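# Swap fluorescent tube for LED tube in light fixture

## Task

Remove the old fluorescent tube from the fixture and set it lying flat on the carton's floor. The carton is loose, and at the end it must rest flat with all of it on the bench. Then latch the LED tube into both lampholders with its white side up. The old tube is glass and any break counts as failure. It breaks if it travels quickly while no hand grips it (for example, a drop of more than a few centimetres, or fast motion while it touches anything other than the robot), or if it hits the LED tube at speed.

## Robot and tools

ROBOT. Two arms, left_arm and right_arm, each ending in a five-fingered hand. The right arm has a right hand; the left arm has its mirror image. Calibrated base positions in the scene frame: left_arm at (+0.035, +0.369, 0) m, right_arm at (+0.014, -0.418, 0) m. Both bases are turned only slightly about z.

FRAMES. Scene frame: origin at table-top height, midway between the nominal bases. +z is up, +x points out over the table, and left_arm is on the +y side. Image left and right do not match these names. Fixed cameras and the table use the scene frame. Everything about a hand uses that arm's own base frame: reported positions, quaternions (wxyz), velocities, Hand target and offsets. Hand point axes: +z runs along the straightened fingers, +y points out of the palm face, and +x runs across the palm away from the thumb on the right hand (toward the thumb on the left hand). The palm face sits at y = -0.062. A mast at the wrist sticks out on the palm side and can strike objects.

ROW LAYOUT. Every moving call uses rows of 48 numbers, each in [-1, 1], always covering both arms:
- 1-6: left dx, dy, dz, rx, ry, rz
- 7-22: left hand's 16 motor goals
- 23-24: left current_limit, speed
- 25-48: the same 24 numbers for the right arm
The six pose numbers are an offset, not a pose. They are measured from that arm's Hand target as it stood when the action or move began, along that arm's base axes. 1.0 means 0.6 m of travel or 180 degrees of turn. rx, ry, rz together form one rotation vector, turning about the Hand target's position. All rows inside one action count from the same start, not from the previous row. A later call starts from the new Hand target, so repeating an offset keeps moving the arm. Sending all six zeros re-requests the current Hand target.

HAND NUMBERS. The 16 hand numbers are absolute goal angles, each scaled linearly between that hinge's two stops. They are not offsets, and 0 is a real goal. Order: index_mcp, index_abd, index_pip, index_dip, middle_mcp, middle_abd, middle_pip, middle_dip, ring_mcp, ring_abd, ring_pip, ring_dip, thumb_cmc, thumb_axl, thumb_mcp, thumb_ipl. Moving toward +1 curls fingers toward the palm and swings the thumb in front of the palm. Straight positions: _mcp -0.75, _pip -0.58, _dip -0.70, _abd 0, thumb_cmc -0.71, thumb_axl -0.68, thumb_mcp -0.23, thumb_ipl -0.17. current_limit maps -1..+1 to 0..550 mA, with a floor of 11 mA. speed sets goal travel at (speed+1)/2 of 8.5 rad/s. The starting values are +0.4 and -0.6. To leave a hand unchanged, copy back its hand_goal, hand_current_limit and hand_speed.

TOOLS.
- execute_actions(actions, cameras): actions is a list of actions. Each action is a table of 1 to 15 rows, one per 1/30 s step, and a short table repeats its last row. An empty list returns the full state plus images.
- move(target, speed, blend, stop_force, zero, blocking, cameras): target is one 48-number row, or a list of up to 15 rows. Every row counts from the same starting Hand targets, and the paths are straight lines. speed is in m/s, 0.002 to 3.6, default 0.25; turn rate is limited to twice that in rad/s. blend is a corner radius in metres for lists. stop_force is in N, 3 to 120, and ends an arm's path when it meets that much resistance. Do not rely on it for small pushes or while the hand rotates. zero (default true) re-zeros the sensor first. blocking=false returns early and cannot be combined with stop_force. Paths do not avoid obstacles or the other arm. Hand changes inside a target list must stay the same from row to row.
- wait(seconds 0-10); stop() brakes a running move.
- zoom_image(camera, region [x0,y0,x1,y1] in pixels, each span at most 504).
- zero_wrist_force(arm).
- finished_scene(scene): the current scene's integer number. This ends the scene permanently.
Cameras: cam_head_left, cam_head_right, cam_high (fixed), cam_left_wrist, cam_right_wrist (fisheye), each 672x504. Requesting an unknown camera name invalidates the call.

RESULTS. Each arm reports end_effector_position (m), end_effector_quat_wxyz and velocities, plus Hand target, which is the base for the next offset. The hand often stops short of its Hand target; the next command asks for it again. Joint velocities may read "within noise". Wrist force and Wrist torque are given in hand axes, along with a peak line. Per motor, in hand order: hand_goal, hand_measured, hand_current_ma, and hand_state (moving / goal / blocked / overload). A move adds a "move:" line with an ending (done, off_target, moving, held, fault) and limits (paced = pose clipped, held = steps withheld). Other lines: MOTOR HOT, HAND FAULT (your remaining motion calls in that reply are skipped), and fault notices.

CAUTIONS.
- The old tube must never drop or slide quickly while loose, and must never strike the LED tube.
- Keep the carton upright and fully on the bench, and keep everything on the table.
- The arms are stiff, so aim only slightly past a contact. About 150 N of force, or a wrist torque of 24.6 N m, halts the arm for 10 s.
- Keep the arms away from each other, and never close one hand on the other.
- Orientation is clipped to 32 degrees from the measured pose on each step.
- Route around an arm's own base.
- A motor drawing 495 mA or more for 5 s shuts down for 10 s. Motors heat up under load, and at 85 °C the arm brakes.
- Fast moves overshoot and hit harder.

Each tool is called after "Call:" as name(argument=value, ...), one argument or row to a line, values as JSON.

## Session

Scene 1 done. Now scene 2.

Call:
execute_actions(
  actions=[],
)

Scene clock: 0.00 s.
left_arm: end_effector_position=(+0.0697, -0.2129, +0.2784) hand_goal=(-0.754, +0.000, -0.576, -0.696, -0.754, +0.000, -0.576, -0.696, -0.754, +0.000, -0.576, -0.696, -0.714, -0.678, -0.226, -0.168) hand_measured=(-0.754, +0.000, -0.576, -0.696, -0.754, +0.000, -0.576, -0.696, -0.754, +0.000, -0.576, -0.696, -0.714, -0.678, -0.226, -0.168) hand_current_ma=(+0, +0, +0, +0, +0, +0, +0, +0, +0, +0, +0, +0, +0, +0, +0, +0) hand_state=(goal, goal, goal, goal, goal, goal, goal, goal, goal, goal, goal, goal, goal, goal, goal, goal) hand_current_limit=0.40 hand_speed=-0.60 end_effector_quat_wxyz=(+0.004, -0.025, +0.999, +0.047) | right_arm: end_effector_position=(+0.2125, -0.2457, +0.3923) hand_goal=(-0.754, +0.000, -0.576, -0.696, -0.754, +0.000, -0.576, -0.696, -0.754, +0.000, -0.576, -0.696, -0.714, -0.678, -0.226, -0.168) hand_measured=(-0.754, +0.000, -0.576, -0.696, -0.754, +0.000, -0.576, -0.696, -0.754, +0.000, -0.576, -0.696, -0.714, -0.678, -0.226, -0.168) hand_current_ma=(+0, +0, +0, +0, +0, +0, +0, +0, +0, +0, +0, +0, +0, +0, +0, +0) hand_state=(goal, goal, goal, goal, goal, goal, goal, goal, goal, goal, goal, goal, goal, goal, goal, goal) hand_current_limit=0.40 hand_speed=-0.60 end_effector_quat_wxyz=(-0.009, +0.696, -0.540, -0.472)
Joint positions: left_arm=[2.276 -1.118 -2.122 -1.54 1.635 -2.489] | right_arm=[-0.93 -1.368 1.456 -0.69 -1.779 2.071]
Joint velocities: within noise
Joint torques (N m): no reading
Wrist force (N): no reading
Wrist torque (N m): no reading
Wrist force, peak (N): no reading
Hand target: left_arm +0.0697, -0.2129, +0.2784; +0.004, -0.025, +0.999, +0.047 | right_arm +0.2125, -0.2457, +0.3923; -0.009, +0.696, -0.540, -0.472
camera_calibration:
cam_left_wrist: T_world_to_cam=[[0.79149, -0.607107, -0.0704635, -0.192225], [-0.400262, -0.602015, 0.690918, -0.339911], [-0.461881, -0.518651, -0.719491, 0.244184], [0, 0, 0, 1]] pos_world=[0.128875, -0.194687, 0.396994]
cam_right_wrist: T_world_to_cam=[[-0.422171, 0.32628, 0.845762, -0.129471], [0.906466, 0.161773, 0.390063, -0.353346], [-0.00955175, 0.931327, -0.364058, 0.503877], [0, 0, 0, 1]] pos_world=[0.27045, -0.369869, 0.430769]

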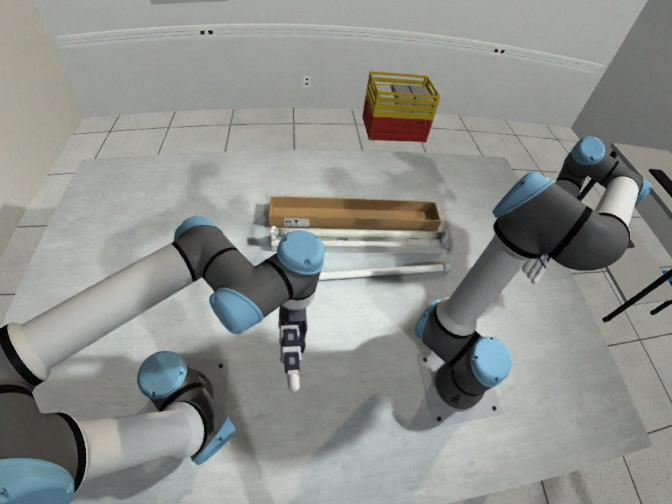

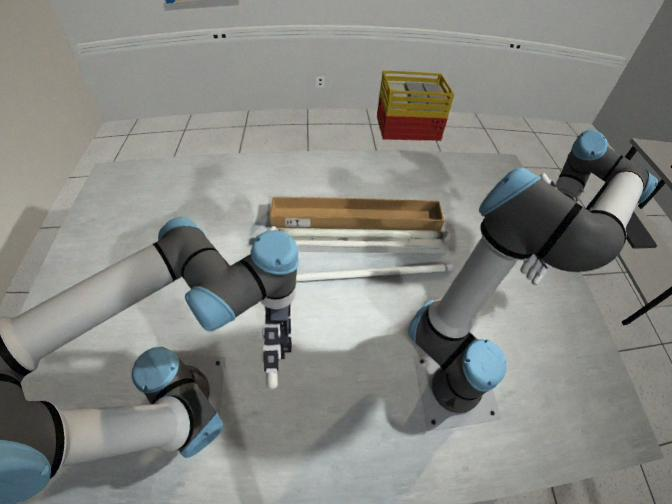

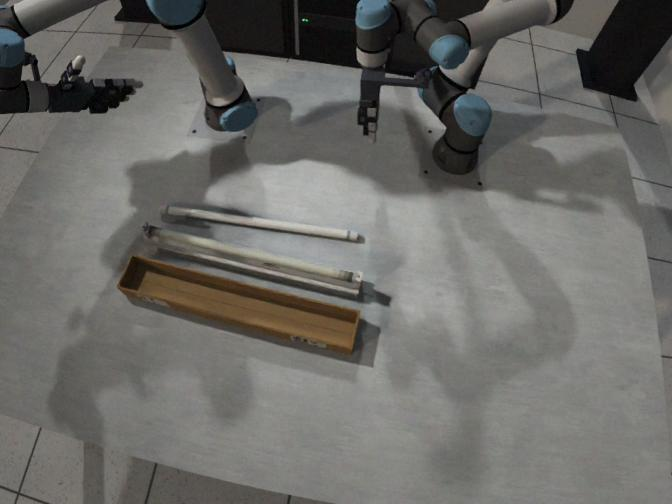

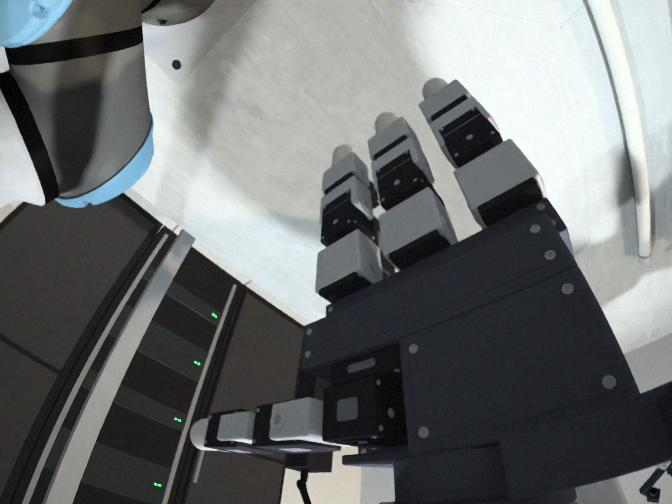

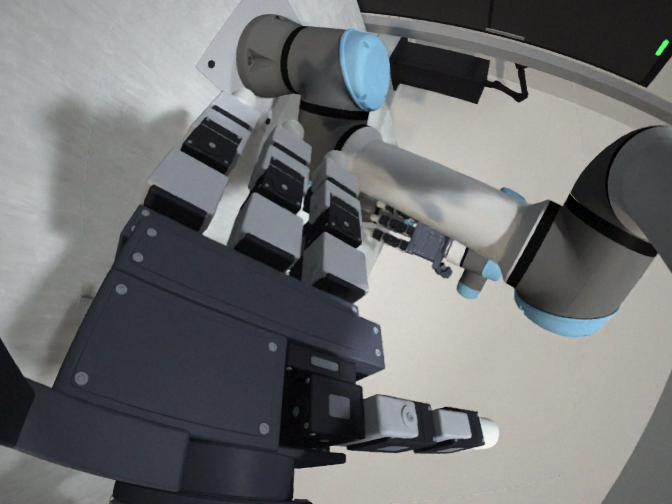

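Call:
move(
  target=[
    [0.1,-0.1,0.15,0,0,0,-0.754,0,-0.576,-0.696,-0.754,0,-0.576,-0.696,-0.754,0,-0.576,-0.696,-0.714,-0.678,-0.226,-0.168,0.4,-0.6,0.1,0.15,0,0,0,0,-0.754,0,-0.576,-0.696,-0.754,0,-0.576,-0.696,-0.754,0,-0.576,-0.696,-0.714,-0.678,-0.226,-0.168,0.4,-0.6],
    [0.4823,-0.2892,0.15,-0.06,-0.058,0.229,-0.754,0,-0.576,-0.696,-0.754,0,-0.576,-0.696,-0.754,0,-0.576,-0.696,-0.714,-0.678,-0.226,-0.168,0.4,-0.6,0.2298,0.5112,-0.05,-0.1147,-0.1624,-0.0729,-0.754,0,-0.576,-0.696,-0.754,0,-0.576,-0.696,-0.754,0,-0.576,-0.696,-0.714,-0.678,-0.226,-0.168,0.4,-0.6],
  ],
  speed=[0.15,0.2],
  blend=[0.03,0],
  cameras=["cam_high","cam_head_left"],
)

Scene clock: 124.30 s.
left_arm: end_effector_position=(+0.3590, -0.3864, +0.3684) hand_goal=(-0.754, +0.000, -0.576, -0.696, -0.754, +0.000, -0.576, -0.696, -0.754, +0.000, -0.576, -0.696, -0.714, -0.678, -0.226, -0.168) hand_measured=(-0.754, +0.000, -0.576, -0.696, -0.754, +0.000, -0.576, -0.696, -0.754, +0.000, -0.576, -0.696, -0.714, -0.678, -0.224, -0.168) hand_current_ma=(+1, +0, +0, +0, +1, +0, +0, +0, +1, +0, +0, +0, +0, +0, +2, +0) hand_state=(goal, goal, goal, goal, goal, goal, goal, goal, goal, goal, goal, goal, goal, goal, goal, goal) hand_current_limit=0.40 hand_speed=-0.60 end_effector_quat_wxyz=(+0.073, -0.378, +0.921, -0.049) end_effector_velocity=(+0.001, -0.001, +0.000) end_effector_angular_velocity=(-0.001, -0.001, +0.005) | right_arm: end_effector_position=(+0.3504, +0.0609, +0.3623) hand_goal=(-0.754, +0.000, -0.576, -0.696, -0.754, +0.000, -0.576, -0.696, -0.754, +0.000, -0.576, -0.696, -0.714, -0.678, -0.226, -0.168) hand_measured=(-0.756, +0.000, -0.576, -0.696, -0.756, +0.000, -0.576, -0.696, -0.756, +0.000, -0.576, -0.696, -0.716, -0.678, -0.224, -0.168) hand_current_ma=(+0, +0, +0, +0, +0, +0, +0, +0, +0, +0, +0, +0, +0, +0, +0, +0) hand_state=(goal, goal, goal, goal, goal, goal, goal, goal, goal, goal, goal, goal, goal, goal, goal, goal) hand_current_limit=0.40 hand_speed=-0.60 end_effector_quat_wxyz=(-0.074, +0.717, -0.670, -0.175)
Joint positions: left_arm=[2.554 -1.74 -1.372 -1.435 1.637 -2.932] | right_arm=[-0.352 -1.656 1.662 -1.303 -1.3 2.684]
Joint velocities: left_arm=[0 -0.001 0.001 0.001 0.001 -0.005] | right_arm=[within noise]
Joint torques (N m): left_arm=[10.89 21.37 29.52 5.45 1.89 -2.65] | right_arm=[7.48 -27.06 -15.83 -3.1 -2.05 1.29]
Wrist force (N): left_arm=[-0.3 -0.1 -0.1] | right_arm=[0.3 -1.0 -0.6]
Wrist torque (N m): left_arm=[0.00 0.06 -0.05] | right_arm=[-0.03 0.18 -0.09]
Wrist force, peak (N): left_arm=[-0.5 -0.9 -0.1] | right_arm=[-0.1 -1.4 -0.7]
Hand target: left_arm +0.3590, -0.3864, +0.3684; +0.073, -0.378, +0.921, -0.049 | right_arm +0.3504, +0.0610, +0.3623; -0.074, +0.717, -0.670, -0.175
Off the commanded pose: left_arm 0.000 m, 0 deg | right_arm 0.000 m, 0 deg.
move: done
Images, in order (width x height): cam_head_left 672x504, cam_high 672x504.

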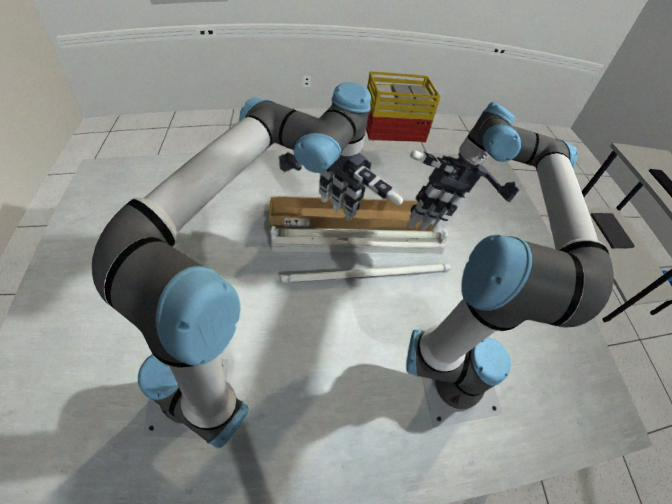

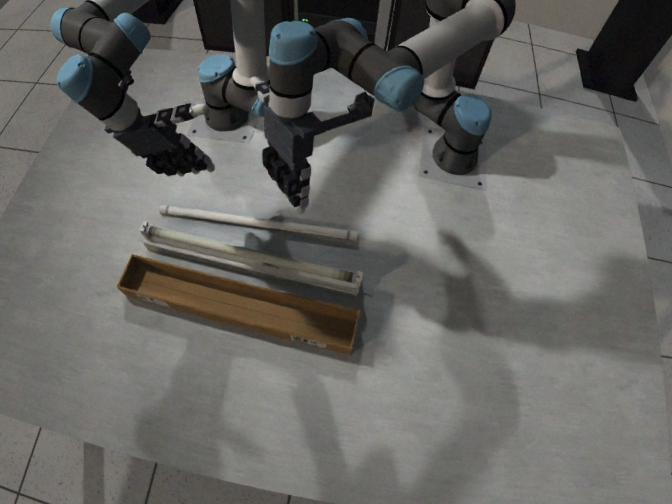

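Call:
move(
  target=[
    [0,0,0,0,0,0,-1,0,-1,-1,-1,0,-1,-1,-1,0,-1,-1,0.7,-0.678,0.1,0.1,0.7,-0.5,0,0,0,0,0,0,-1,0,-1,-1,-1,0,-1,-1,-1,0,-1,-1,0.7,-0.678,0.1,0.1,0.7,-0.5],
    [0,0,-0.064,-0.0602,-0.0574,0.229,-1,0,-1,-1,-1,0,-1,-1,-1,0,-1,-1,0.7,-0.678,0.1,0.1,0.7,-0.5,0,0,-0.0538,-0.1147,-0.1623,-0.0728,-1,0,-1,-1,-1,0,-1,-1,-1,0,-1,-1,0.7,-0.678,0.1,0.1,0.7,-0.5],
  ],
  speed=0.2,
  cameras=["all"],
)

Scene clock: 141.33 s.
left_arm: end_effector_position=(+0.3591, -0.3864, +0.3300) hand_goal=(-1.000, +0.000, -1.000, -1.000, -1.000, +0.000, -1.000, -1.000, -1.000, +0.000, -1.000, -1.000, +0.700, -0.678, +0.100, +0.100) hand_measured=(-0.988, +0.000, -0.992, -0.996, -0.988, +0.000, -0.992, -0.996, -0.986, +0.000, -0.992, -0.996, +0.696, -0.678, +0.100, +0.098) hand_current_ma=(+21, +0, +9, +3, +20, +0, +9, +3, +23, +0, +10, +4, -3, +0, +1, -1) hand_state=(goal, goal, goal, goal, goal, goal, goal, goal, goal, goal, goal, goal, goal, goal, goal, goal) hand_current_limit=0.70 hand_speed=-0.50 end_effector_quat_wxyz=(-0.132, +0.677, -0.711, +0.138) | right_arm: end_effector_position=(+0.3504, +0.0610, +0.3300) hand_goal=(-1.000, +0.000, -1.000, -1.000, -1.000, +0.000, -1.000, -1.000, -1.000, +0.000, -1.000, -1.000, +0.700, -0.678, +0.100, +0.100) hand_measured=(-0.992, +0.000, -0.994, -0.996, -0.992, +0.000, -0.994, -0.996, -0.992, +0.000, -0.994, -0.996, +0.700, -0.678, +0.102, +0.098) hand_current_ma=(+2, +0, +1, +1, +2, +0, +1, +1, +3, +0, +1, +0, +0, +0, +0, +0) hand_state=(goal, goal, goal, goal, goal, goal, goal, goal, goal, goal, goal, goal, goal, goal, goal, goal) hand_current_limit=0.70 hand_speed=-0.50 end_effector_quat_wxyz=(+0.130, -0.660, +0.727, -0.141)
Joint positions: left_arm=[2.608 -1.583 -1.677 -1.109 1.746 -3.595] | right_arm=[-0.288 -1.979 2.017 -1.987 -1.495 2.965]
Joint torques (N m): left_arm=[-9.9 32.99 16.92 5.45 2.15 -3.06] | right_arm=[6.75 -13.92 -16.71 -4.07 -2.38 1.44]
Wrist force (N): left_arm=[-0.2 -0.2 -0.3] | right_arm=[0.8 -1.5 -1.3]
Wrist torque (N m): left_arm=[-0.03 0.09 -0.02] | right_arm=[-0.01 0.04 -0.09]
Wrist force, peak (N): left_arm=[-0.3 0.8 -0.3] | right_arm=[0.7 -1.7 -1.4]
Hand target: left_arm +0.3590, -0.3864, +0.3300; -0.132, +0.677, -0.711, +0.138 | right_arm +0.3504, +0.0610, +0.3300; +0.130, -0.660, +0.727, -0.141
Off the commanded pose: left_arm 0.000 m, 0 deg | right_arm 0.000 m, 0 deg.
move: done
camera_calibration:
cam_left_wrist: T_world_to_cam=[[0.646179, 0.728432, 0.227683, -0.053135], [0.17571, -0.432315, 0.884438, -0.569308], [0.742684, -0.531498, -0.407346, -0.215474], [0, 0, 0, 1]] pos_world=[0.294397, -0.321939, 0.427843]
cam_right_wrist: T_world_to_cam=[[-0.492639, 0.846347, -0.202494, 0.22021], [0.288861, 0.378531, 0.87936, -0.461916], [0.820894, 0.374714, -0.430956, -0.0380909], [0, 0, 0, 1]] pos_world=[0.273182, 0.00274875, 0.434366]

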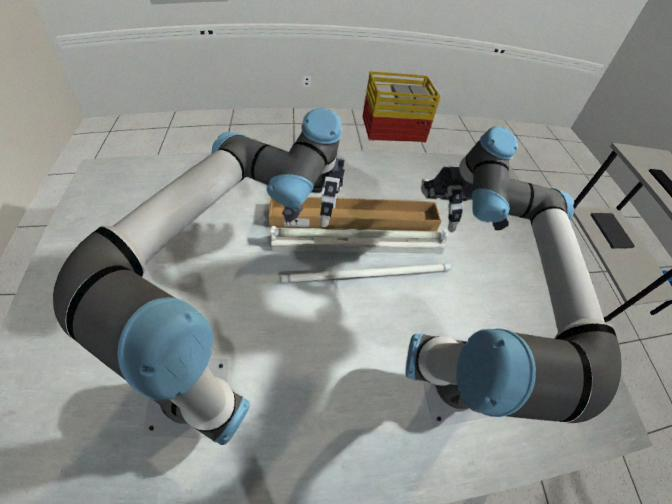

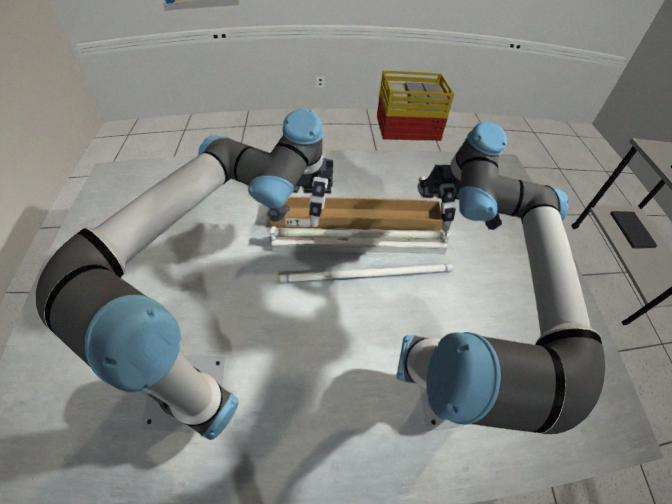

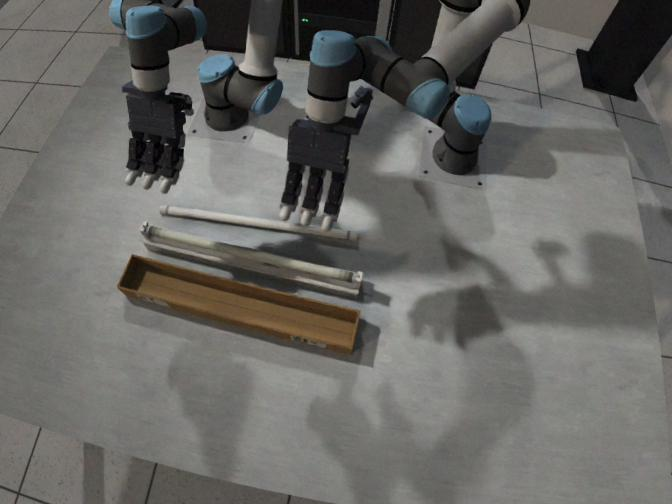

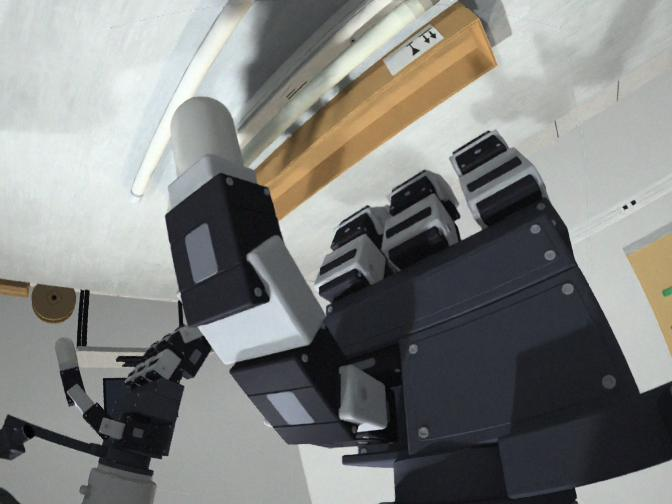

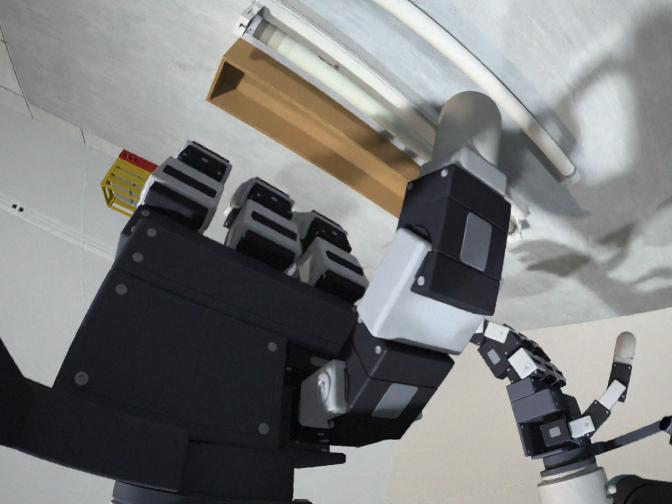

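Call:
move(
  target=[0,0,-0.185,0,0,0,-1,0,-1,-1,-1,0,-1,-1,-1,0,-1,-1,0.7,-0.678,0.1,0.1,0.7,-0.5,0,0,-0.1867,0,0,0,-1,0,-1,-1,-1,0,-1,-1,-1,0,-1,-1,0.7,-0.678,0.1,0.1,0.7,-0.5],
  speed=0.15,
  cameras=["cam_high","cam_left_wrist","cam_right_wrist"],
)

Call:
zoom_image(
  camera="cam_right_wrist",
  region=[160, 0, 420, 195],
)

Call:
zoom_image(
  camera="cam_left_wrist",
  region=[280, 0, 540, 195],
)

Scene clock: 161.00 s.
left_arm: end_effector_position=(+0.3590, -0.3864, +0.2191) hand_goal=(-1.000, +0.000, -1.000, -1.000, -1.000, +0.000, -1.000, -1.000, -1.000, +0.000, -1.000, -1.000, +0.700, -0.678, +0.100, +0.100) hand_measured=(-0.988, +0.000, -0.992, -0.996, -0.988, +0.000, -0.992, -0.996, -0.986, +0.000, -0.992, -0.996, +0.696, -0.678, +0.100, +0.098) hand_current_ma=(+21, +0, +9, +3, +20, +0, +9, +3, +23, +0, +10, +4, -3, +0, +1, -1) hand_state=(goal, goal, goal, goal, goal, goal, goal, goal, goal, goal, goal, goal, goal, goal, goal, goal) hand_current_limit=0.70 hand_speed=-0.50 end_effector_quat_wxyz=(-0.132, +0.677, -0.711, +0.138) | right_arm: end_effector_position=(+0.3504, +0.0610, +0.2181) hand_goal=(-1.000, +0.000, -1.000, -1.000, -1.000, +0.000, -1.000, -1.000, -1.000, +0.000, -1.000, -1.000, +0.700, -0.678, +0.100, +0.100) hand_measured=(-0.992, +0.000, -0.994, -0.996, -0.992, +0.000, -0.994, -0.996, -0.992, +0.000, -0.994, -0.996, +0.700, -0.678, +0.102, +0.098) hand_current_ma=(+2, +0, +1, +1, +2, +0, +1, +1, +3, +0, +1, +0, +0, +0, +0, +0) hand_state=(goal, goal, goal, goal, goal, goal, goal, goal, goal, goal, goal, goal, goal, goal, goal, goal) hand_current_limit=0.70 hand_speed=-0.50 end_effector_quat_wxyz=(+0.130, -0.660, +0.727, -0.141)
Joint positions: left_arm=[2.608 -1.653 -1.897 -0.819 1.746 -3.596] | right_arm=[-0.288 -1.918 2.273 -2.304 -1.496 2.965]
Joint torques (N m): left_arm=[5.65 18.44 15.51 5.67 -1.73 2.37] | right_arm=[6.25 0.34 -15.56 -4.09 -2.3 1.32]
Wrist force (N): left_arm=[-0.1 -0.1 -0.4] | right_arm=[0.2 -1.2 -1.2]
Wrist torque (N m): left_arm=[0.00 0.08 -0.02] | right_arm=[0.03 0.10 -0.12]
Wrist force, peak (N): left_arm=[-0.2 -0.6 -1.3] | right_arm=[0.9 -2.1 -2.0]
Hand target: left_arm +0.3590, -0.3864, +0.2190; -0.132, +0.677, -0.711, +0.138 | right_arm +0.3504, +0.0610, +0.2180; +0.130, -0.660, +0.727, -0.141
Off the commanded pose: left_arm 0.000 m, 0 deg | right_arm 0.000 m, 0 deg.
move: done
camera_calibration:
cam_left_wrist: T_world_to_cam=[[0.646047, 0.728548, 0.227686, -0.0277224], [0.17571, -0.43223, 0.884479, -0.471103], [0.742798, -0.531408, -0.407254, -0.260649], [0, 0, 0, 1]] pos_world=[0.294297, -0.321939, 0.316843]
cam_right_wrist: T_world_to_cam=[[-0.49248, 0.846387, -0.202713, 0.197529], [0.288761, 0.378627, 0.879351, -0.363458], [0.821024, 0.374527, -0.43087, -0.0862948], [0, 0, 0, 1]] pos_world=[0.273081, 0.00274912, 0.322467]
Images, in order (width x height): cam_high 672x504, cam_left_wrist 672x504, cam_right_wrist 672x504.

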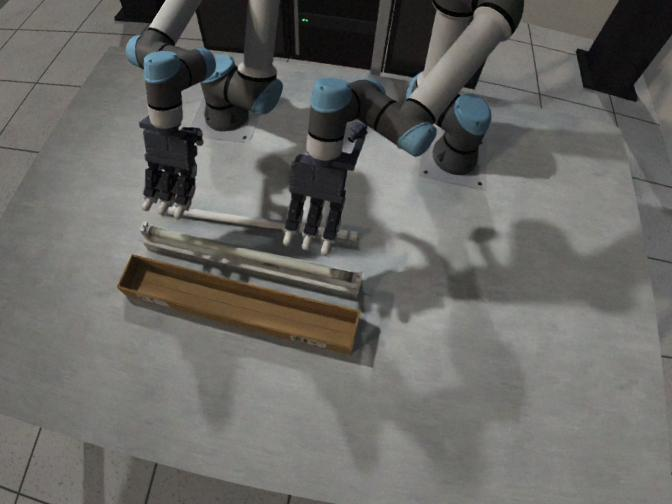

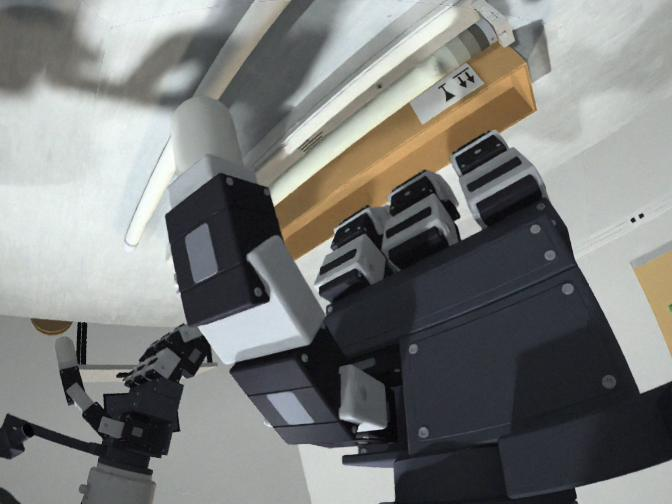

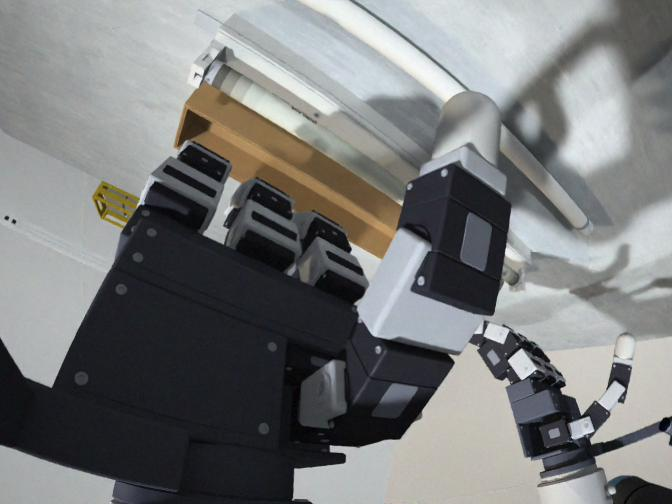

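Scaled by 1.938 from the camera's 672x504 image, which has a finer 960x720 frame.

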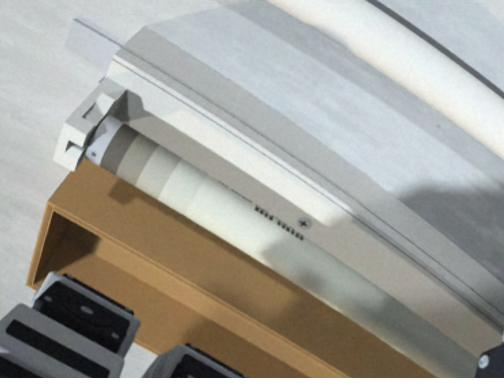

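Scaled by 1.938 from the camera's 672x504 image, which has a finer 960x720 frame.

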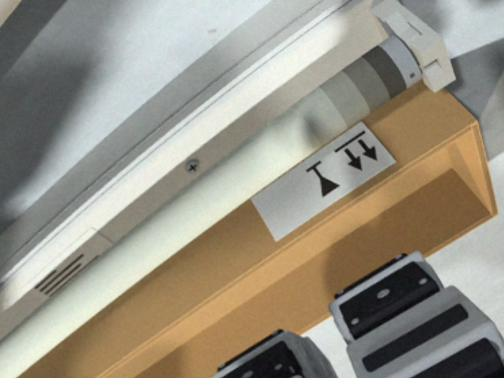

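Call:
zoom_image(
  camera="cam_right_wrist",
  region=[240, 60, 320, 130],
)

Call:
zoom_image(
  camera="cam_left_wrist",
  region=[390, 40, 470, 110],
)

Scaled by 6.300 from the camera's 672x504 image, which has a finer 960x720 frame.

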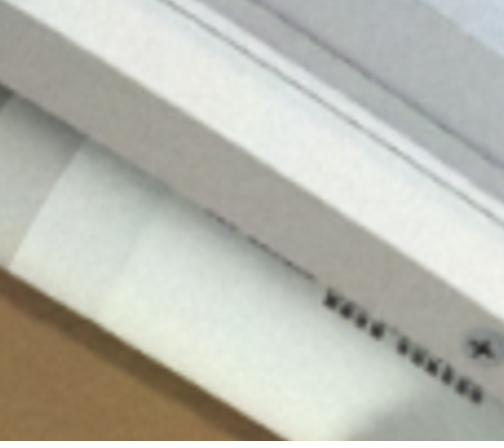

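Scaled by 6.300 from the camera's 672x504 image, which has a finer 960x720 frame.

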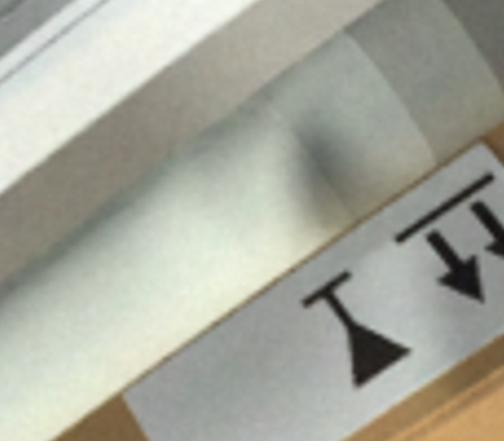

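Call:
move(
  target=[-0.0178,0,0,0,0,0.0072,-1,0,-1,-1,-1,0,-1,-1,-1,0,-1,-1,0.7,-0.678,0.1,0.1,0.7,-0.5,-0.0055,0,0,0,0,0.0072,-1,0,-1,-1,-1,0,-1,-1,-1,0,-1,-1,0.7,-0.678,0.1,0.1,0.7,-0.5],
  speed=0.1,
  cameras=["cam_left_wrist","cam_right_wrist"],
)

Call:
zoom_image(
  camera="cam_right_wrist",
  region=[240, 60, 320, 130],
)

Call:
zoom_image(
  camera="cam_left_wrist",
  region=[390, 40, 470, 110],
)

Scene clock: 211.97 s.
left_arm: end_effector_position=(+0.3485, -0.3864, +0.2190) hand_goal=(-1.000, +0.000, -1.000, -1.000, -1.000, +0.000, -1.000, -1.000, -1.000, +0.000, -1.000, -1.000, +0.700, -0.678, +0.100, +0.100) hand_measured=(-0.988, +0.000, -0.992, -0.996, -0.988, +0.000, -0.992, -0.996, -0.986, +0.000, -0.992, -0.996, +0.696, -0.678, +0.100, +0.098) hand_current_ma=(+21, +0, +9, +3, +20, +0, +9, +3, +23, +0, +10, +4, -3, +0, +1, -1) hand_state=(goal, goal, goal, goal, goal, goal, goal, goal, goal, goal, goal, goal, goal, goal, goal, goal) hand_current_limit=0.70 hand_speed=-0.50 end_effector_quat_wxyz=(-0.133, +0.685, -0.703, +0.137) | right_arm: end_effector_position=(+0.3472, +0.0610, +0.2180) hand_goal=(-1.000, +0.000, -1.000, -1.000, -1.000, +0.000, -1.000, -1.000, -1.000, +0.000, -1.000, -1.000, +0.700, -0.678, +0.100, +0.100) hand_measured=(-0.992, +0.000, -0.994, -0.996, -0.992, +0.000, -0.994, -0.996, -0.992, +0.000, -0.994, -0.996, +0.700, -0.678, +0.102, +0.098) hand_current_ma=(+2, +0, +1, +1, +2, +0, +1, +1, +3, +0, +1, +0, +0, +0, +0, +0) hand_state=(goal, goal, goal, goal, goal, goal, goal, goal, goal, goal, goal, goal, goal, goal, goal, goal) hand_current_limit=0.70 hand_speed=-0.50 end_effector_quat_wxyz=(-0.132, +0.668, -0.719, +0.139)
Joint positions: left_arm=[2.596 -1.634 -1.916 -0.824 1.758 -3.629] | right_arm=[-0.291 -1.927 2.278 -2.299 -1.486 2.941]
Joint torques (N m): left_arm=[-12.61 34.21 14.01 0.37 1.93 -2.76] | right_arm=[-8.14 -14.59 -15.79 -1.65 2.93 -1.46]
Wrist force (N): left_arm=[-0.3 -0.5 -0.6] | right_arm=[0.2 -1.4 -1.1]
Wrist torque (N m): left_arm=[-0.04 0.10 -0.03] | right_arm=[-0.01 0.10 0.09]
Wrist force, peak (N): left_arm=[-0.3 -0.5 -0.6] | right_arm=[0.3 -1.5 -1.6]
Hand target: left_arm +0.3484, -0.3864, +0.2190; -0.133, +0.685, -0.703, +0.137 | right_arm +0.3471, +0.0610, +0.2180; -0.132, +0.668, -0.719, +0.139
Off the commanded pose: left_arm 0.000 m, 0 deg | right_arm 0.000 m, 0 deg.
move: done
camera_calibration:
cam_left_wrist: T_world_to_cam=[[0.629572, 0.742833, 0.227682, -0.00962719], [0.185336, -0.428177, 0.884486, -0.470956], [0.754513, -0.51465, -0.407241, -0.250473], [0, 0, 0, 1]] pos_world=[0.282331, -0.323407, 0.316743]
cam_right_wrist: T_world_to_cam=[[-0.511315, 0.835142, -0.202719, 0.203062], [0.280186, 0.384996, 0.87936, -0.359881], [0.812436, 0.392831, -0.43085, -0.0818454], [0, 0, 0, 1]] pos_world=[0.271157, 0.00111817, 0.322367]
Images, in order (width x height): cam_left_wrist 672x504, cam_right_wrist 672x504.

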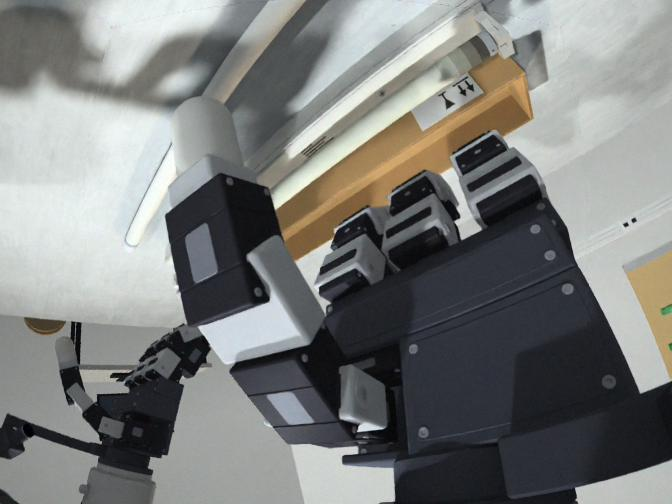

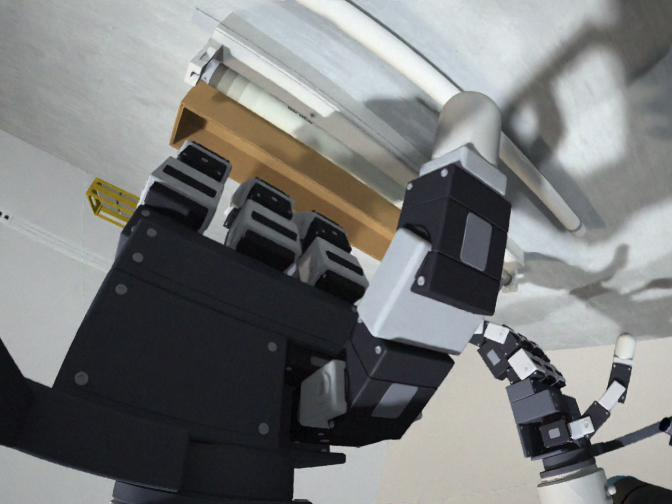

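Scaled by 6.300 from the camera's 672x504 image, which has a finer 960x720 frame.

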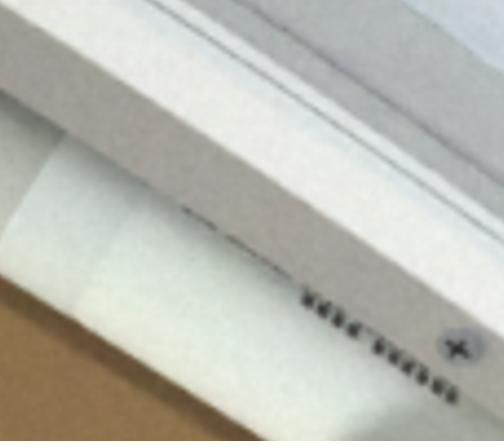

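Scaled by 6.300 from the camera's 672x504 image, which has a finer 960x720 frame.

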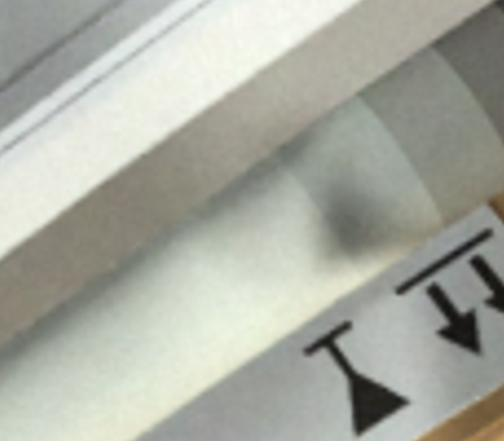

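Call:
move(
  target=[0.0037,0,-0.18,0,0,0,-1,0,-1,-1,-1,0,-1,-1,-1,0,-1,-1,0.7,-0.678,0.1,0.1,0.7,-0.5,0.0038,0,-0.175,0,0,0,-1,0,-1,-1,-1,0,-1,-1,-1,0,-1,-1,0.7,-0.678,0.1,0.1,0.7,-0.5],
  speed=0.15,
)

Call:
move(
  target=[0,0,-0.03,0,0,0,-1,0,-1,-1,-1,0,-1,-1,-1,0,-1,-1,0.7,-0.678,0.1,0.1,0.7,-0.5,0,0,-0.03,0,0,0,-1,0,-1,-1,-1,0,-1,-1,-1,0,-1,-1,0.7,-0.678,0.1,0.1,0.7,-0.5],
  speed=0.01,
  stop_force=6,
  cameras=["cam_high"],
)

Call:
zoom_image(
  camera="cam_high",
  region=[120, 120, 380, 315],
)

Scene clock: 250.93 s.
left_arm: end_effector_position=(+0.3506, -0.3864, +0.1111) hand_goal=(-1.000, +0.000, -1.000, -1.000, -1.000, +0.000, -1.000, -1.000, -1.000, +0.000, -1.000, -1.000, +0.700, -0.678, +0.100, +0.100) hand_measured=(-0.988, +0.000, -0.992, -0.996, -0.988, +0.000, -0.992, -0.996, -0.986, +0.000, -0.992, -0.996, +0.696, -0.678, +0.100, +0.098) hand_current_ma=(+21, +0, +9, +3, +20, +0, +9, +3, +23, +0, +10, +4, -3, +0, +1, -1) hand_state=(goal, goal, goal, goal, goal, goal, goal, goal, goal, goal, goal, goal, goal, goal, goal, goal) hand_current_limit=0.70 hand_speed=-0.50 end_effector_quat_wxyz=(-0.133, +0.685, -0.703, +0.137) | right_arm: end_effector_position=(+0.3494, +0.0610, +0.1130) hand_goal=(-1.000, +0.000, -1.000, -1.000, -1.000, +0.000, -1.000, -1.000, -1.000, +0.000, -1.000, -1.000, +0.700, -0.678, +0.100, +0.100) hand_measured=(-0.992, +0.000, -0.994, -0.996, -0.992, +0.000, -0.994, -0.996, -0.992, +0.000, -0.994, -0.996, +0.700, -0.678, +0.102, +0.098) hand_current_ma=(+2, +0, +1, +1, +2, +0, +1, +1, +3, +0, +1, +0, +0, +0, +0, +0) hand_state=(goal, goal, goal, goal, goal, goal, goal, goal, goal, goal, goal, goal, goal, goal, goal, goal) hand_current_limit=0.70 hand_speed=-0.50 end_effector_quat_wxyz=(-0.132, +0.668, -0.719, +0.139)
Joint positions: left_arm=[2.598 -1.785 -2.065 -0.525 1.757 -3.627] | right_arm=[-0.289 -1.738 2.465 -2.675 -1.487 2.943]
Joint torques (N m): left_arm=[3.05 19.61 12.01 5.59 -1.58 2.94] | right_arm=[7.2 -3.19 -10.5 -4.2 -2.46 1.37]
Wrist force (N): left_arm=[-0.3 -0.3 -0.1] | right_arm=[0.4 -1.3 -1.0]
Wrist torque (N m): left_arm=[-0.06 0.12 -0.17] | right_arm=[-0.01 0.08 -0.10]
Wrist force, peak (N): left_arm=[-0.3 -0.7 -1.2] | right_arm=[0.3 -1.8 -1.8]
Hand target: left_arm +0.3506, -0.3864, +0.1110; -0.133, +0.685, -0.703, +0.137 | right_arm +0.3494, +0.0610, +0.1130; -0.132, +0.668, -0.719, +0.139
Off the commanded pose: left_arm 0.000 m, 0 deg | right_arm 0.000 m, 0 deg.
move: done

Scene clock: 253.20 s.
left_arm: end_effector_position=(+0.3506, -0.3864, +0.1010) hand_goal=(-1.000, +0.000, -1.000, -1.000, -1.000, +0.000, -1.000, -1.000, -1.000, +0.000, -1.000, -1.000, +0.700, -0.678, +0.100, +0.100) hand_measured=(-1.000, +0.000, -1.000, -1.000, -1.000, +0.000, -1.000, -1.000, -1.000, +0.000, -1.000, -1.000, +0.696, -0.678, +0.100, +0.098) hand_current_ma=(+0, +0, +0, +0, +0, +0, +0, +0, +0, +0, +0, +0, -3, +0, +1, -1) hand_state=(goal, goal, goal, goal, goal, goal, goal, goal, goal, goal, goal, goal, goal, goal, goal, goal) hand_current_limit=0.70 hand_speed=-0.50 end_effector_quat_wxyz=(-0.133, +0.685, -0.703, +0.137) | right_arm: end_effector_position=(+0.3494, +0.0610, +0.1022) hand_goal=(-1.000, +0.000, -1.000, -1.000, -1.000, +0.000, -1.000, -1.000, -1.000, +0.000, -1.000, -1.000, +0.700, -0.678, +0.100, +0.100) hand_measured=(-1.000, +0.000, -1.000, -1.000, -1.000, +0.000, -1.000, -1.000, -1.000, +0.000, -1.000, -1.000, +0.700, -0.678, +0.102, +0.098) hand_current_ma=(+0, +0, +0, +0, +0, +0, +0, +0, +0, +0, +0, +0, +0, +0, +0, +0) hand_state=(goal, goal, goal, goal, goal, goal, goal, goal, goal, goal, goal, goal, goal, goal, goal, goal) hand_current_limit=0.70 hand_speed=-0.50 end_effector_quat_wxyz=(-0.132, +0.668, -0.719, +0.139)
Joint positions: left_arm=[2.598 -1.803 -2.075 -0.496 1.757 -3.627] | right_arm=[-0.289 -1.71 2.481 -2.719 -1.487 2.943]
Joint torques (N m): left_arm=[-4.57 33.47 21.98 -0.47 -1.44 2.6] | right_arm=[4.85 -17.5 -28.4 -0.97 -2.16 0.82]
Wrist force (N): left_arm=[-0.3 0.6 -7.3] | right_arm=[0.5 0.8 -7.9]
Wrist torque (N m): left_arm=[1.03 -0.05 -0.19] | right_arm=[1.00 0.41 -0.01]
Wrist force, peak (N): left_arm=[-0.9 3.0 -13.3] | right_arm=[-0.3 2.6 -14.5]
Hand target: left_arm +0.3506, -0.3864, +0.1010; -0.133, +0.685, -0.703, +0.137 (not the last commanded pose) | right_arm +0.3494, +0.0610, +0.1022; -0.132, +0.668, -0.719, +0.139 (not the last commanded pose)
Off the commanded pose: left_arm 0.008 m, 0 deg | right_arm 0.007 m, 0 deg.
move: contact (left_arm, right_arm)
Images, in order (width x height): cam_high 672x504.

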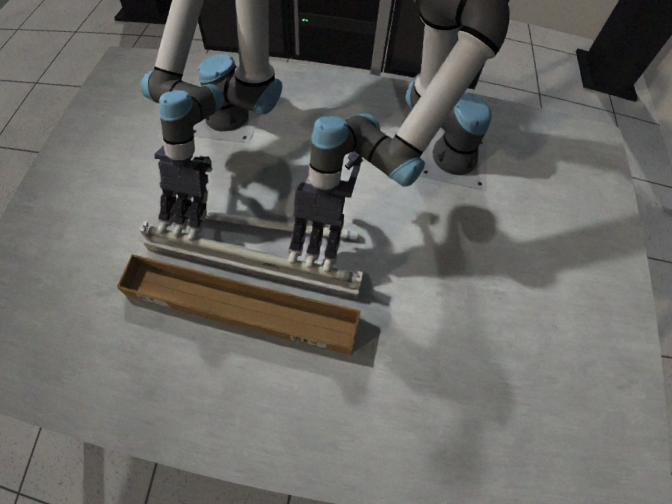

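Scaled by 1.938.

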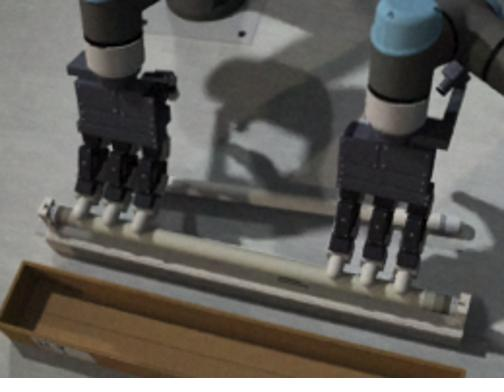

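Call:
move(
  target=[0,0,-0.0045,0,0,0,-1,0,-1,-1,-1,0,-1,-1,-1,0,-1,-1,0.7,-0.678,0.1,0.1,0.7,-0.5,0,0,-0.0045,0,0,0,-1,0,-1,-1,-1,0,-1,-1,-1,0,-1,-1,0.7,-0.678,0.1,0.1,0.7,-0.5],
  speed=0.01,
)

Call:
move(
  target=[0.00667,-0.00017,0,0,0,0,-1,0,-1,-1,-1,0,-1,-1,-1,0,-1,-1,0.7,-0.678,0.1,0.1,0.7,-0.5,0.00667,-0.0004,0,0,0,0,-1,0,-1,-1,-1,0,-1,-1,-1,0,-1,-1,0.7,-0.678,0.1,0.1,0.7,-0.5],
  speed=0.015,
)

Call:
move(
  target=[0.00667,-0.00017,0,0,0,0,-1,0,-1,-1,-1,0,-1,-1,-1,0,-1,-1,0.7,-0.678,0.1,0.1,0.7,-0.5,0.00667,-0.0004,0,0,0,0,-1,0,-1,-1,-1,0,-1,-1,-1,0,-1,-1,0.7,-0.678,0.1,0.1,0.7,-0.5],
  speed=0.015,
)

Scene clock: 286.57 s.
left_arm: end_effector_position=(+0.3506, -0.3865, +0.0985) hand_goal=(-1.000, +0.000, -1.000, -1.000, -1.000, +0.000, -1.000, -1.000, -1.000, +0.000, -1.000, -1.000, +0.700, -0.678, +0.100, +0.100) hand_measured=(-1.002, +0.002, -1.002, -1.000, -1.002, +0.002, -1.002, -1.000, -1.002, +0.002, -1.002, -1.000, +0.696, -0.678, +0.100, +0.098) hand_current_ma=(-1, +2, -1, +0, -1, +2, -1, +0, -1, +2, -1, +0, -3, +0, +1, -1) hand_state=(goal, goal, goal, goal, goal, goal, goal, goal, goal, goal, goal, goal, goal, goal, goal, goal) hand_current_limit=0.70 hand_speed=-0.50 end_effector_quat_wxyz=(-0.133, +0.685, -0.703, +0.137) | right_arm: end_effector_position=(+0.3495, +0.0610, +0.0997) hand_goal=(-1.000, +0.000, -1.000, -1.000, -1.000, +0.000, -1.000, -1.000, -1.000, +0.000, -1.000, -1.000, +0.700, -0.678, +0.100, +0.100) hand_measured=(-1.002, +0.000, -1.000, -1.000, -1.002, +0.000, -1.002, -1.000, -1.002, +0.000, -1.002, -1.000, +0.700, -0.678, +0.102, +0.098) hand_current_ma=(+0, +0, +0, +0, +0, +0, +0, +0, +0, +0, +0, +0, +0, +0, +0, +0) hand_state=(goal, goal, goal, goal, goal, goal, goal, goal, goal, goal, goal, goal, goal, goal, goal, goal) hand_current_limit=0.70 hand_speed=-0.50 end_effector_quat_wxyz=(-0.132, +0.668, -0.719, +0.139)
Joint positions: left_arm=[2.598 -1.808 -2.078 -0.489 1.757 -3.627] | right_arm=[-0.289 -1.703 2.484 -2.729 -1.487 2.943]
Joint torques (N m): left_arm=[12.55 -5.2 -5.29 -2.34 -1.3 2.51] | right_arm=[4.04 16.76 9.06 4.03 -1.6 0.47]
Wrist force (N): left_arm=[-1.0 -7.1 -39.9] | right_arm=[-0.6 -7.1 -44.3]
Wrist torque (N m): left_arm=[6.27 -0.94 -0.14] | right_arm=[6.85 1.46 -0.30]
Wrist force, peak (N): left_arm=[-1.0 -7.1 -39.9] | right_arm=[-0.6 -7.1 -44.3]
Hand target: left_arm +0.3506, -0.3864, +0.0983; -0.133, +0.685, -0.703, +0.137 | right_arm +0.3494, +0.0610, +0.0995; -0.132, +0.668, -0.719, +0.139
Off the commanded pose: left_arm 0.000 m, 0 deg | right_arm 0.000 m, 0 deg.
move: done

Scene clock: 287.33 s.
left_arm: end_effector_position=(+0.3546, -0.3866, +0.0984) hand_goal=(-1.000, +0.000, -1.000, -1.000, -1.000, +0.000, -1.000, -1.000, -1.000, +0.000, -1.000, -1.000, +0.700, -0.678, +0.100, +0.100) hand_measured=(-1.002, +0.002, -1.002, -1.000, -1.002, +0.002, -1.002, -1.000, -1.002, +0.002, -1.002, -1.000, +0.696, -0.678, +0.100, +0.098) hand_current_ma=(-2, +1, -1, +0, -2, +1, -1, +0, -2, +1, -1, +0, -3, +0, +1, -1) hand_state=(goal, goal, goal, goal, goal, goal, goal, goal, goal, goal, goal, goal, goal, goal, goal, goal) hand_current_limit=0.70 hand_speed=-0.50 end_effector_quat_wxyz=(-0.133, +0.685, -0.703, +0.137) | right_arm: end_effector_position=(+0.3533, +0.0608, +0.0995) hand_goal=(-1.000, +0.000, -1.000, -1.000, -1.000, +0.000, -1.000, -1.000, -1.000, +0.000, -1.000, -1.000, +0.700, -0.678, +0.100, +0.100) hand_measured=(-1.002, +0.000, -1.002, -1.000, -1.002, +0.000, -1.002, -1.000, -1.002, +0.000, -1.002, -1.000, +0.700, -0.678, +0.102, +0.098) hand_current_ma=(+0, +0, +0, +0, +0, +0, +0, +0, +0, +0, +0, +0, +0, +0, +0, +0) hand_state=(goal, goal, goal, goal, goal, goal, goal, goal, goal, goal, goal, goal, goal, goal, goal, goal) hand_current_limit=0.70 hand_speed=-0.50 end_effector_quat_wxyz=(-0.132, +0.668, -0.719, +0.139)
Joint positions: left_arm=[2.602 -1.814 -2.07 -0.489 1.756 -3.623] | right_arm=[-0.286 -1.691 2.475 -2.732 -1.488 2.945]
Joint torques (N m): left_arm=[13.07 -4.67 6.69 -8.58 -4.14 2.82] | right_arm=[7.22 16.26 -6.68 5.69 -3.15 1.53]
Wrist force (N): left_arm=[-1.0 -13.8 -37.6] | right_arm=[0.7 -15.3 -42.6]
Wrist torque (N m): left_arm=[5.95 -0.88 0.04] | right_arm=[6.87 1.47 -0.33]
Wrist force, peak (N): left_arm=[-0.4 -10.4 -43.1] | right_arm=[0.4 -10.4 -49.2]
Hand target: left_arm +0.3546, -0.3865, +0.0983; -0.133, +0.685, -0.703, +0.137 | right_arm +0.3534, +0.0607, +0.0995; -0.132, +0.668, -0.719, +0.139
Off the commanded pose: left_arm 0.000 m, 0 deg | right_arm 0.000 m, 0 deg.
move: done

Scene clock: 288.10 s.
left_arm: end_effector_position=(+0.3585, -0.3867, +0.0983) hand_goal=(-1.000, +0.000, -1.000, -1.000, -1.000, +0.000, -1.000, -1.000, -1.000, +0.000, -1.000, -1.000, +0.700, -0.678, +0.100, +0.100) hand_measured=(-1.002, +0.002, -1.002, -1.000, -1.002, +0.002, -1.002, -1.000, -1.002, +0.002, -1.002, -1.000, +0.696, -0.678, +0.100, +0.098) hand_current_ma=(-2, +2, -1, +0, -2, +2, -1, +0, -2, +2, -1, +0, -3, +0, +1, -1) hand_state=(goal, goal, goal, goal, goal, goal, goal, goal, goal, goal, goal, goal, goal, goal, goal, goal) hand_current_limit=0.70 hand_speed=-0.50 end_effector_quat_wxyz=(-0.133, +0.685, -0.703, +0.137) | right_arm: end_effector_position=(+0.3572, +0.0605, +0.0995) hand_goal=(-1.000, +0.000, -1.000, -1.000, -1.000, +0.000, -1.000, -1.000, -1.000, +0.000, -1.000, -1.000, +0.700, -0.678, +0.100, +0.100) hand_measured=(-1.002, +0.000, -1.002, -1.000, -1.002, +0.000, -1.002, -1.000, -1.002, +0.000, -1.002, -1.000, +0.700, -0.678, +0.102, +0.098) hand_current_ma=(+0, +0, +0, +0, +0, +0, +0, +0, +0, +0, +0, +0, +0, +0, +0, +0) hand_state=(goal, goal, goal, goal, goal, goal, goal, goal, goal, goal, goal, goal, goal, goal, goal, goal) hand_current_limit=0.70 hand_speed=-0.50 end_effector_quat_wxyz=(-0.132, +0.668, -0.719, +0.139)
Joint positions: left_arm=[2.606 -1.82 -2.063 -0.49 1.754 -3.619] | right_arm=[-0.283 -1.68 2.466 -2.734 -1.489 2.948]
Joint torques (N m): left_arm=[15.75 -6.63 8.3 -7.66 -4 2.9] | right_arm=[7.25 18.9 -7.55 5.17 -2.81 1.12]
Wrist force (N): left_arm=[-1.3 -8.8 -40.8] | right_arm=[1.1 -10.4 -47.9]
Wrist torque (N m): left_arm=[6.15 -0.95 -0.11] | right_arm=[7.20 1.64 -0.14]
Wrist force, peak (N): left_arm=[-1.3 -8.8 -40.8] | right_arm=[1.1 -10.4 -47.9]
Hand target: left_arm +0.3586, -0.3866, +0.0983; -0.133, +0.685, -0.703, +0.137 | right_arm +0.3574, +0.0605, +0.0995; -0.132, +0.668, -0.719, +0.139
Off the commanded pose: left_arm 0.000 m, 0 deg | right_arm 0.000 m, 0 deg.
move: done


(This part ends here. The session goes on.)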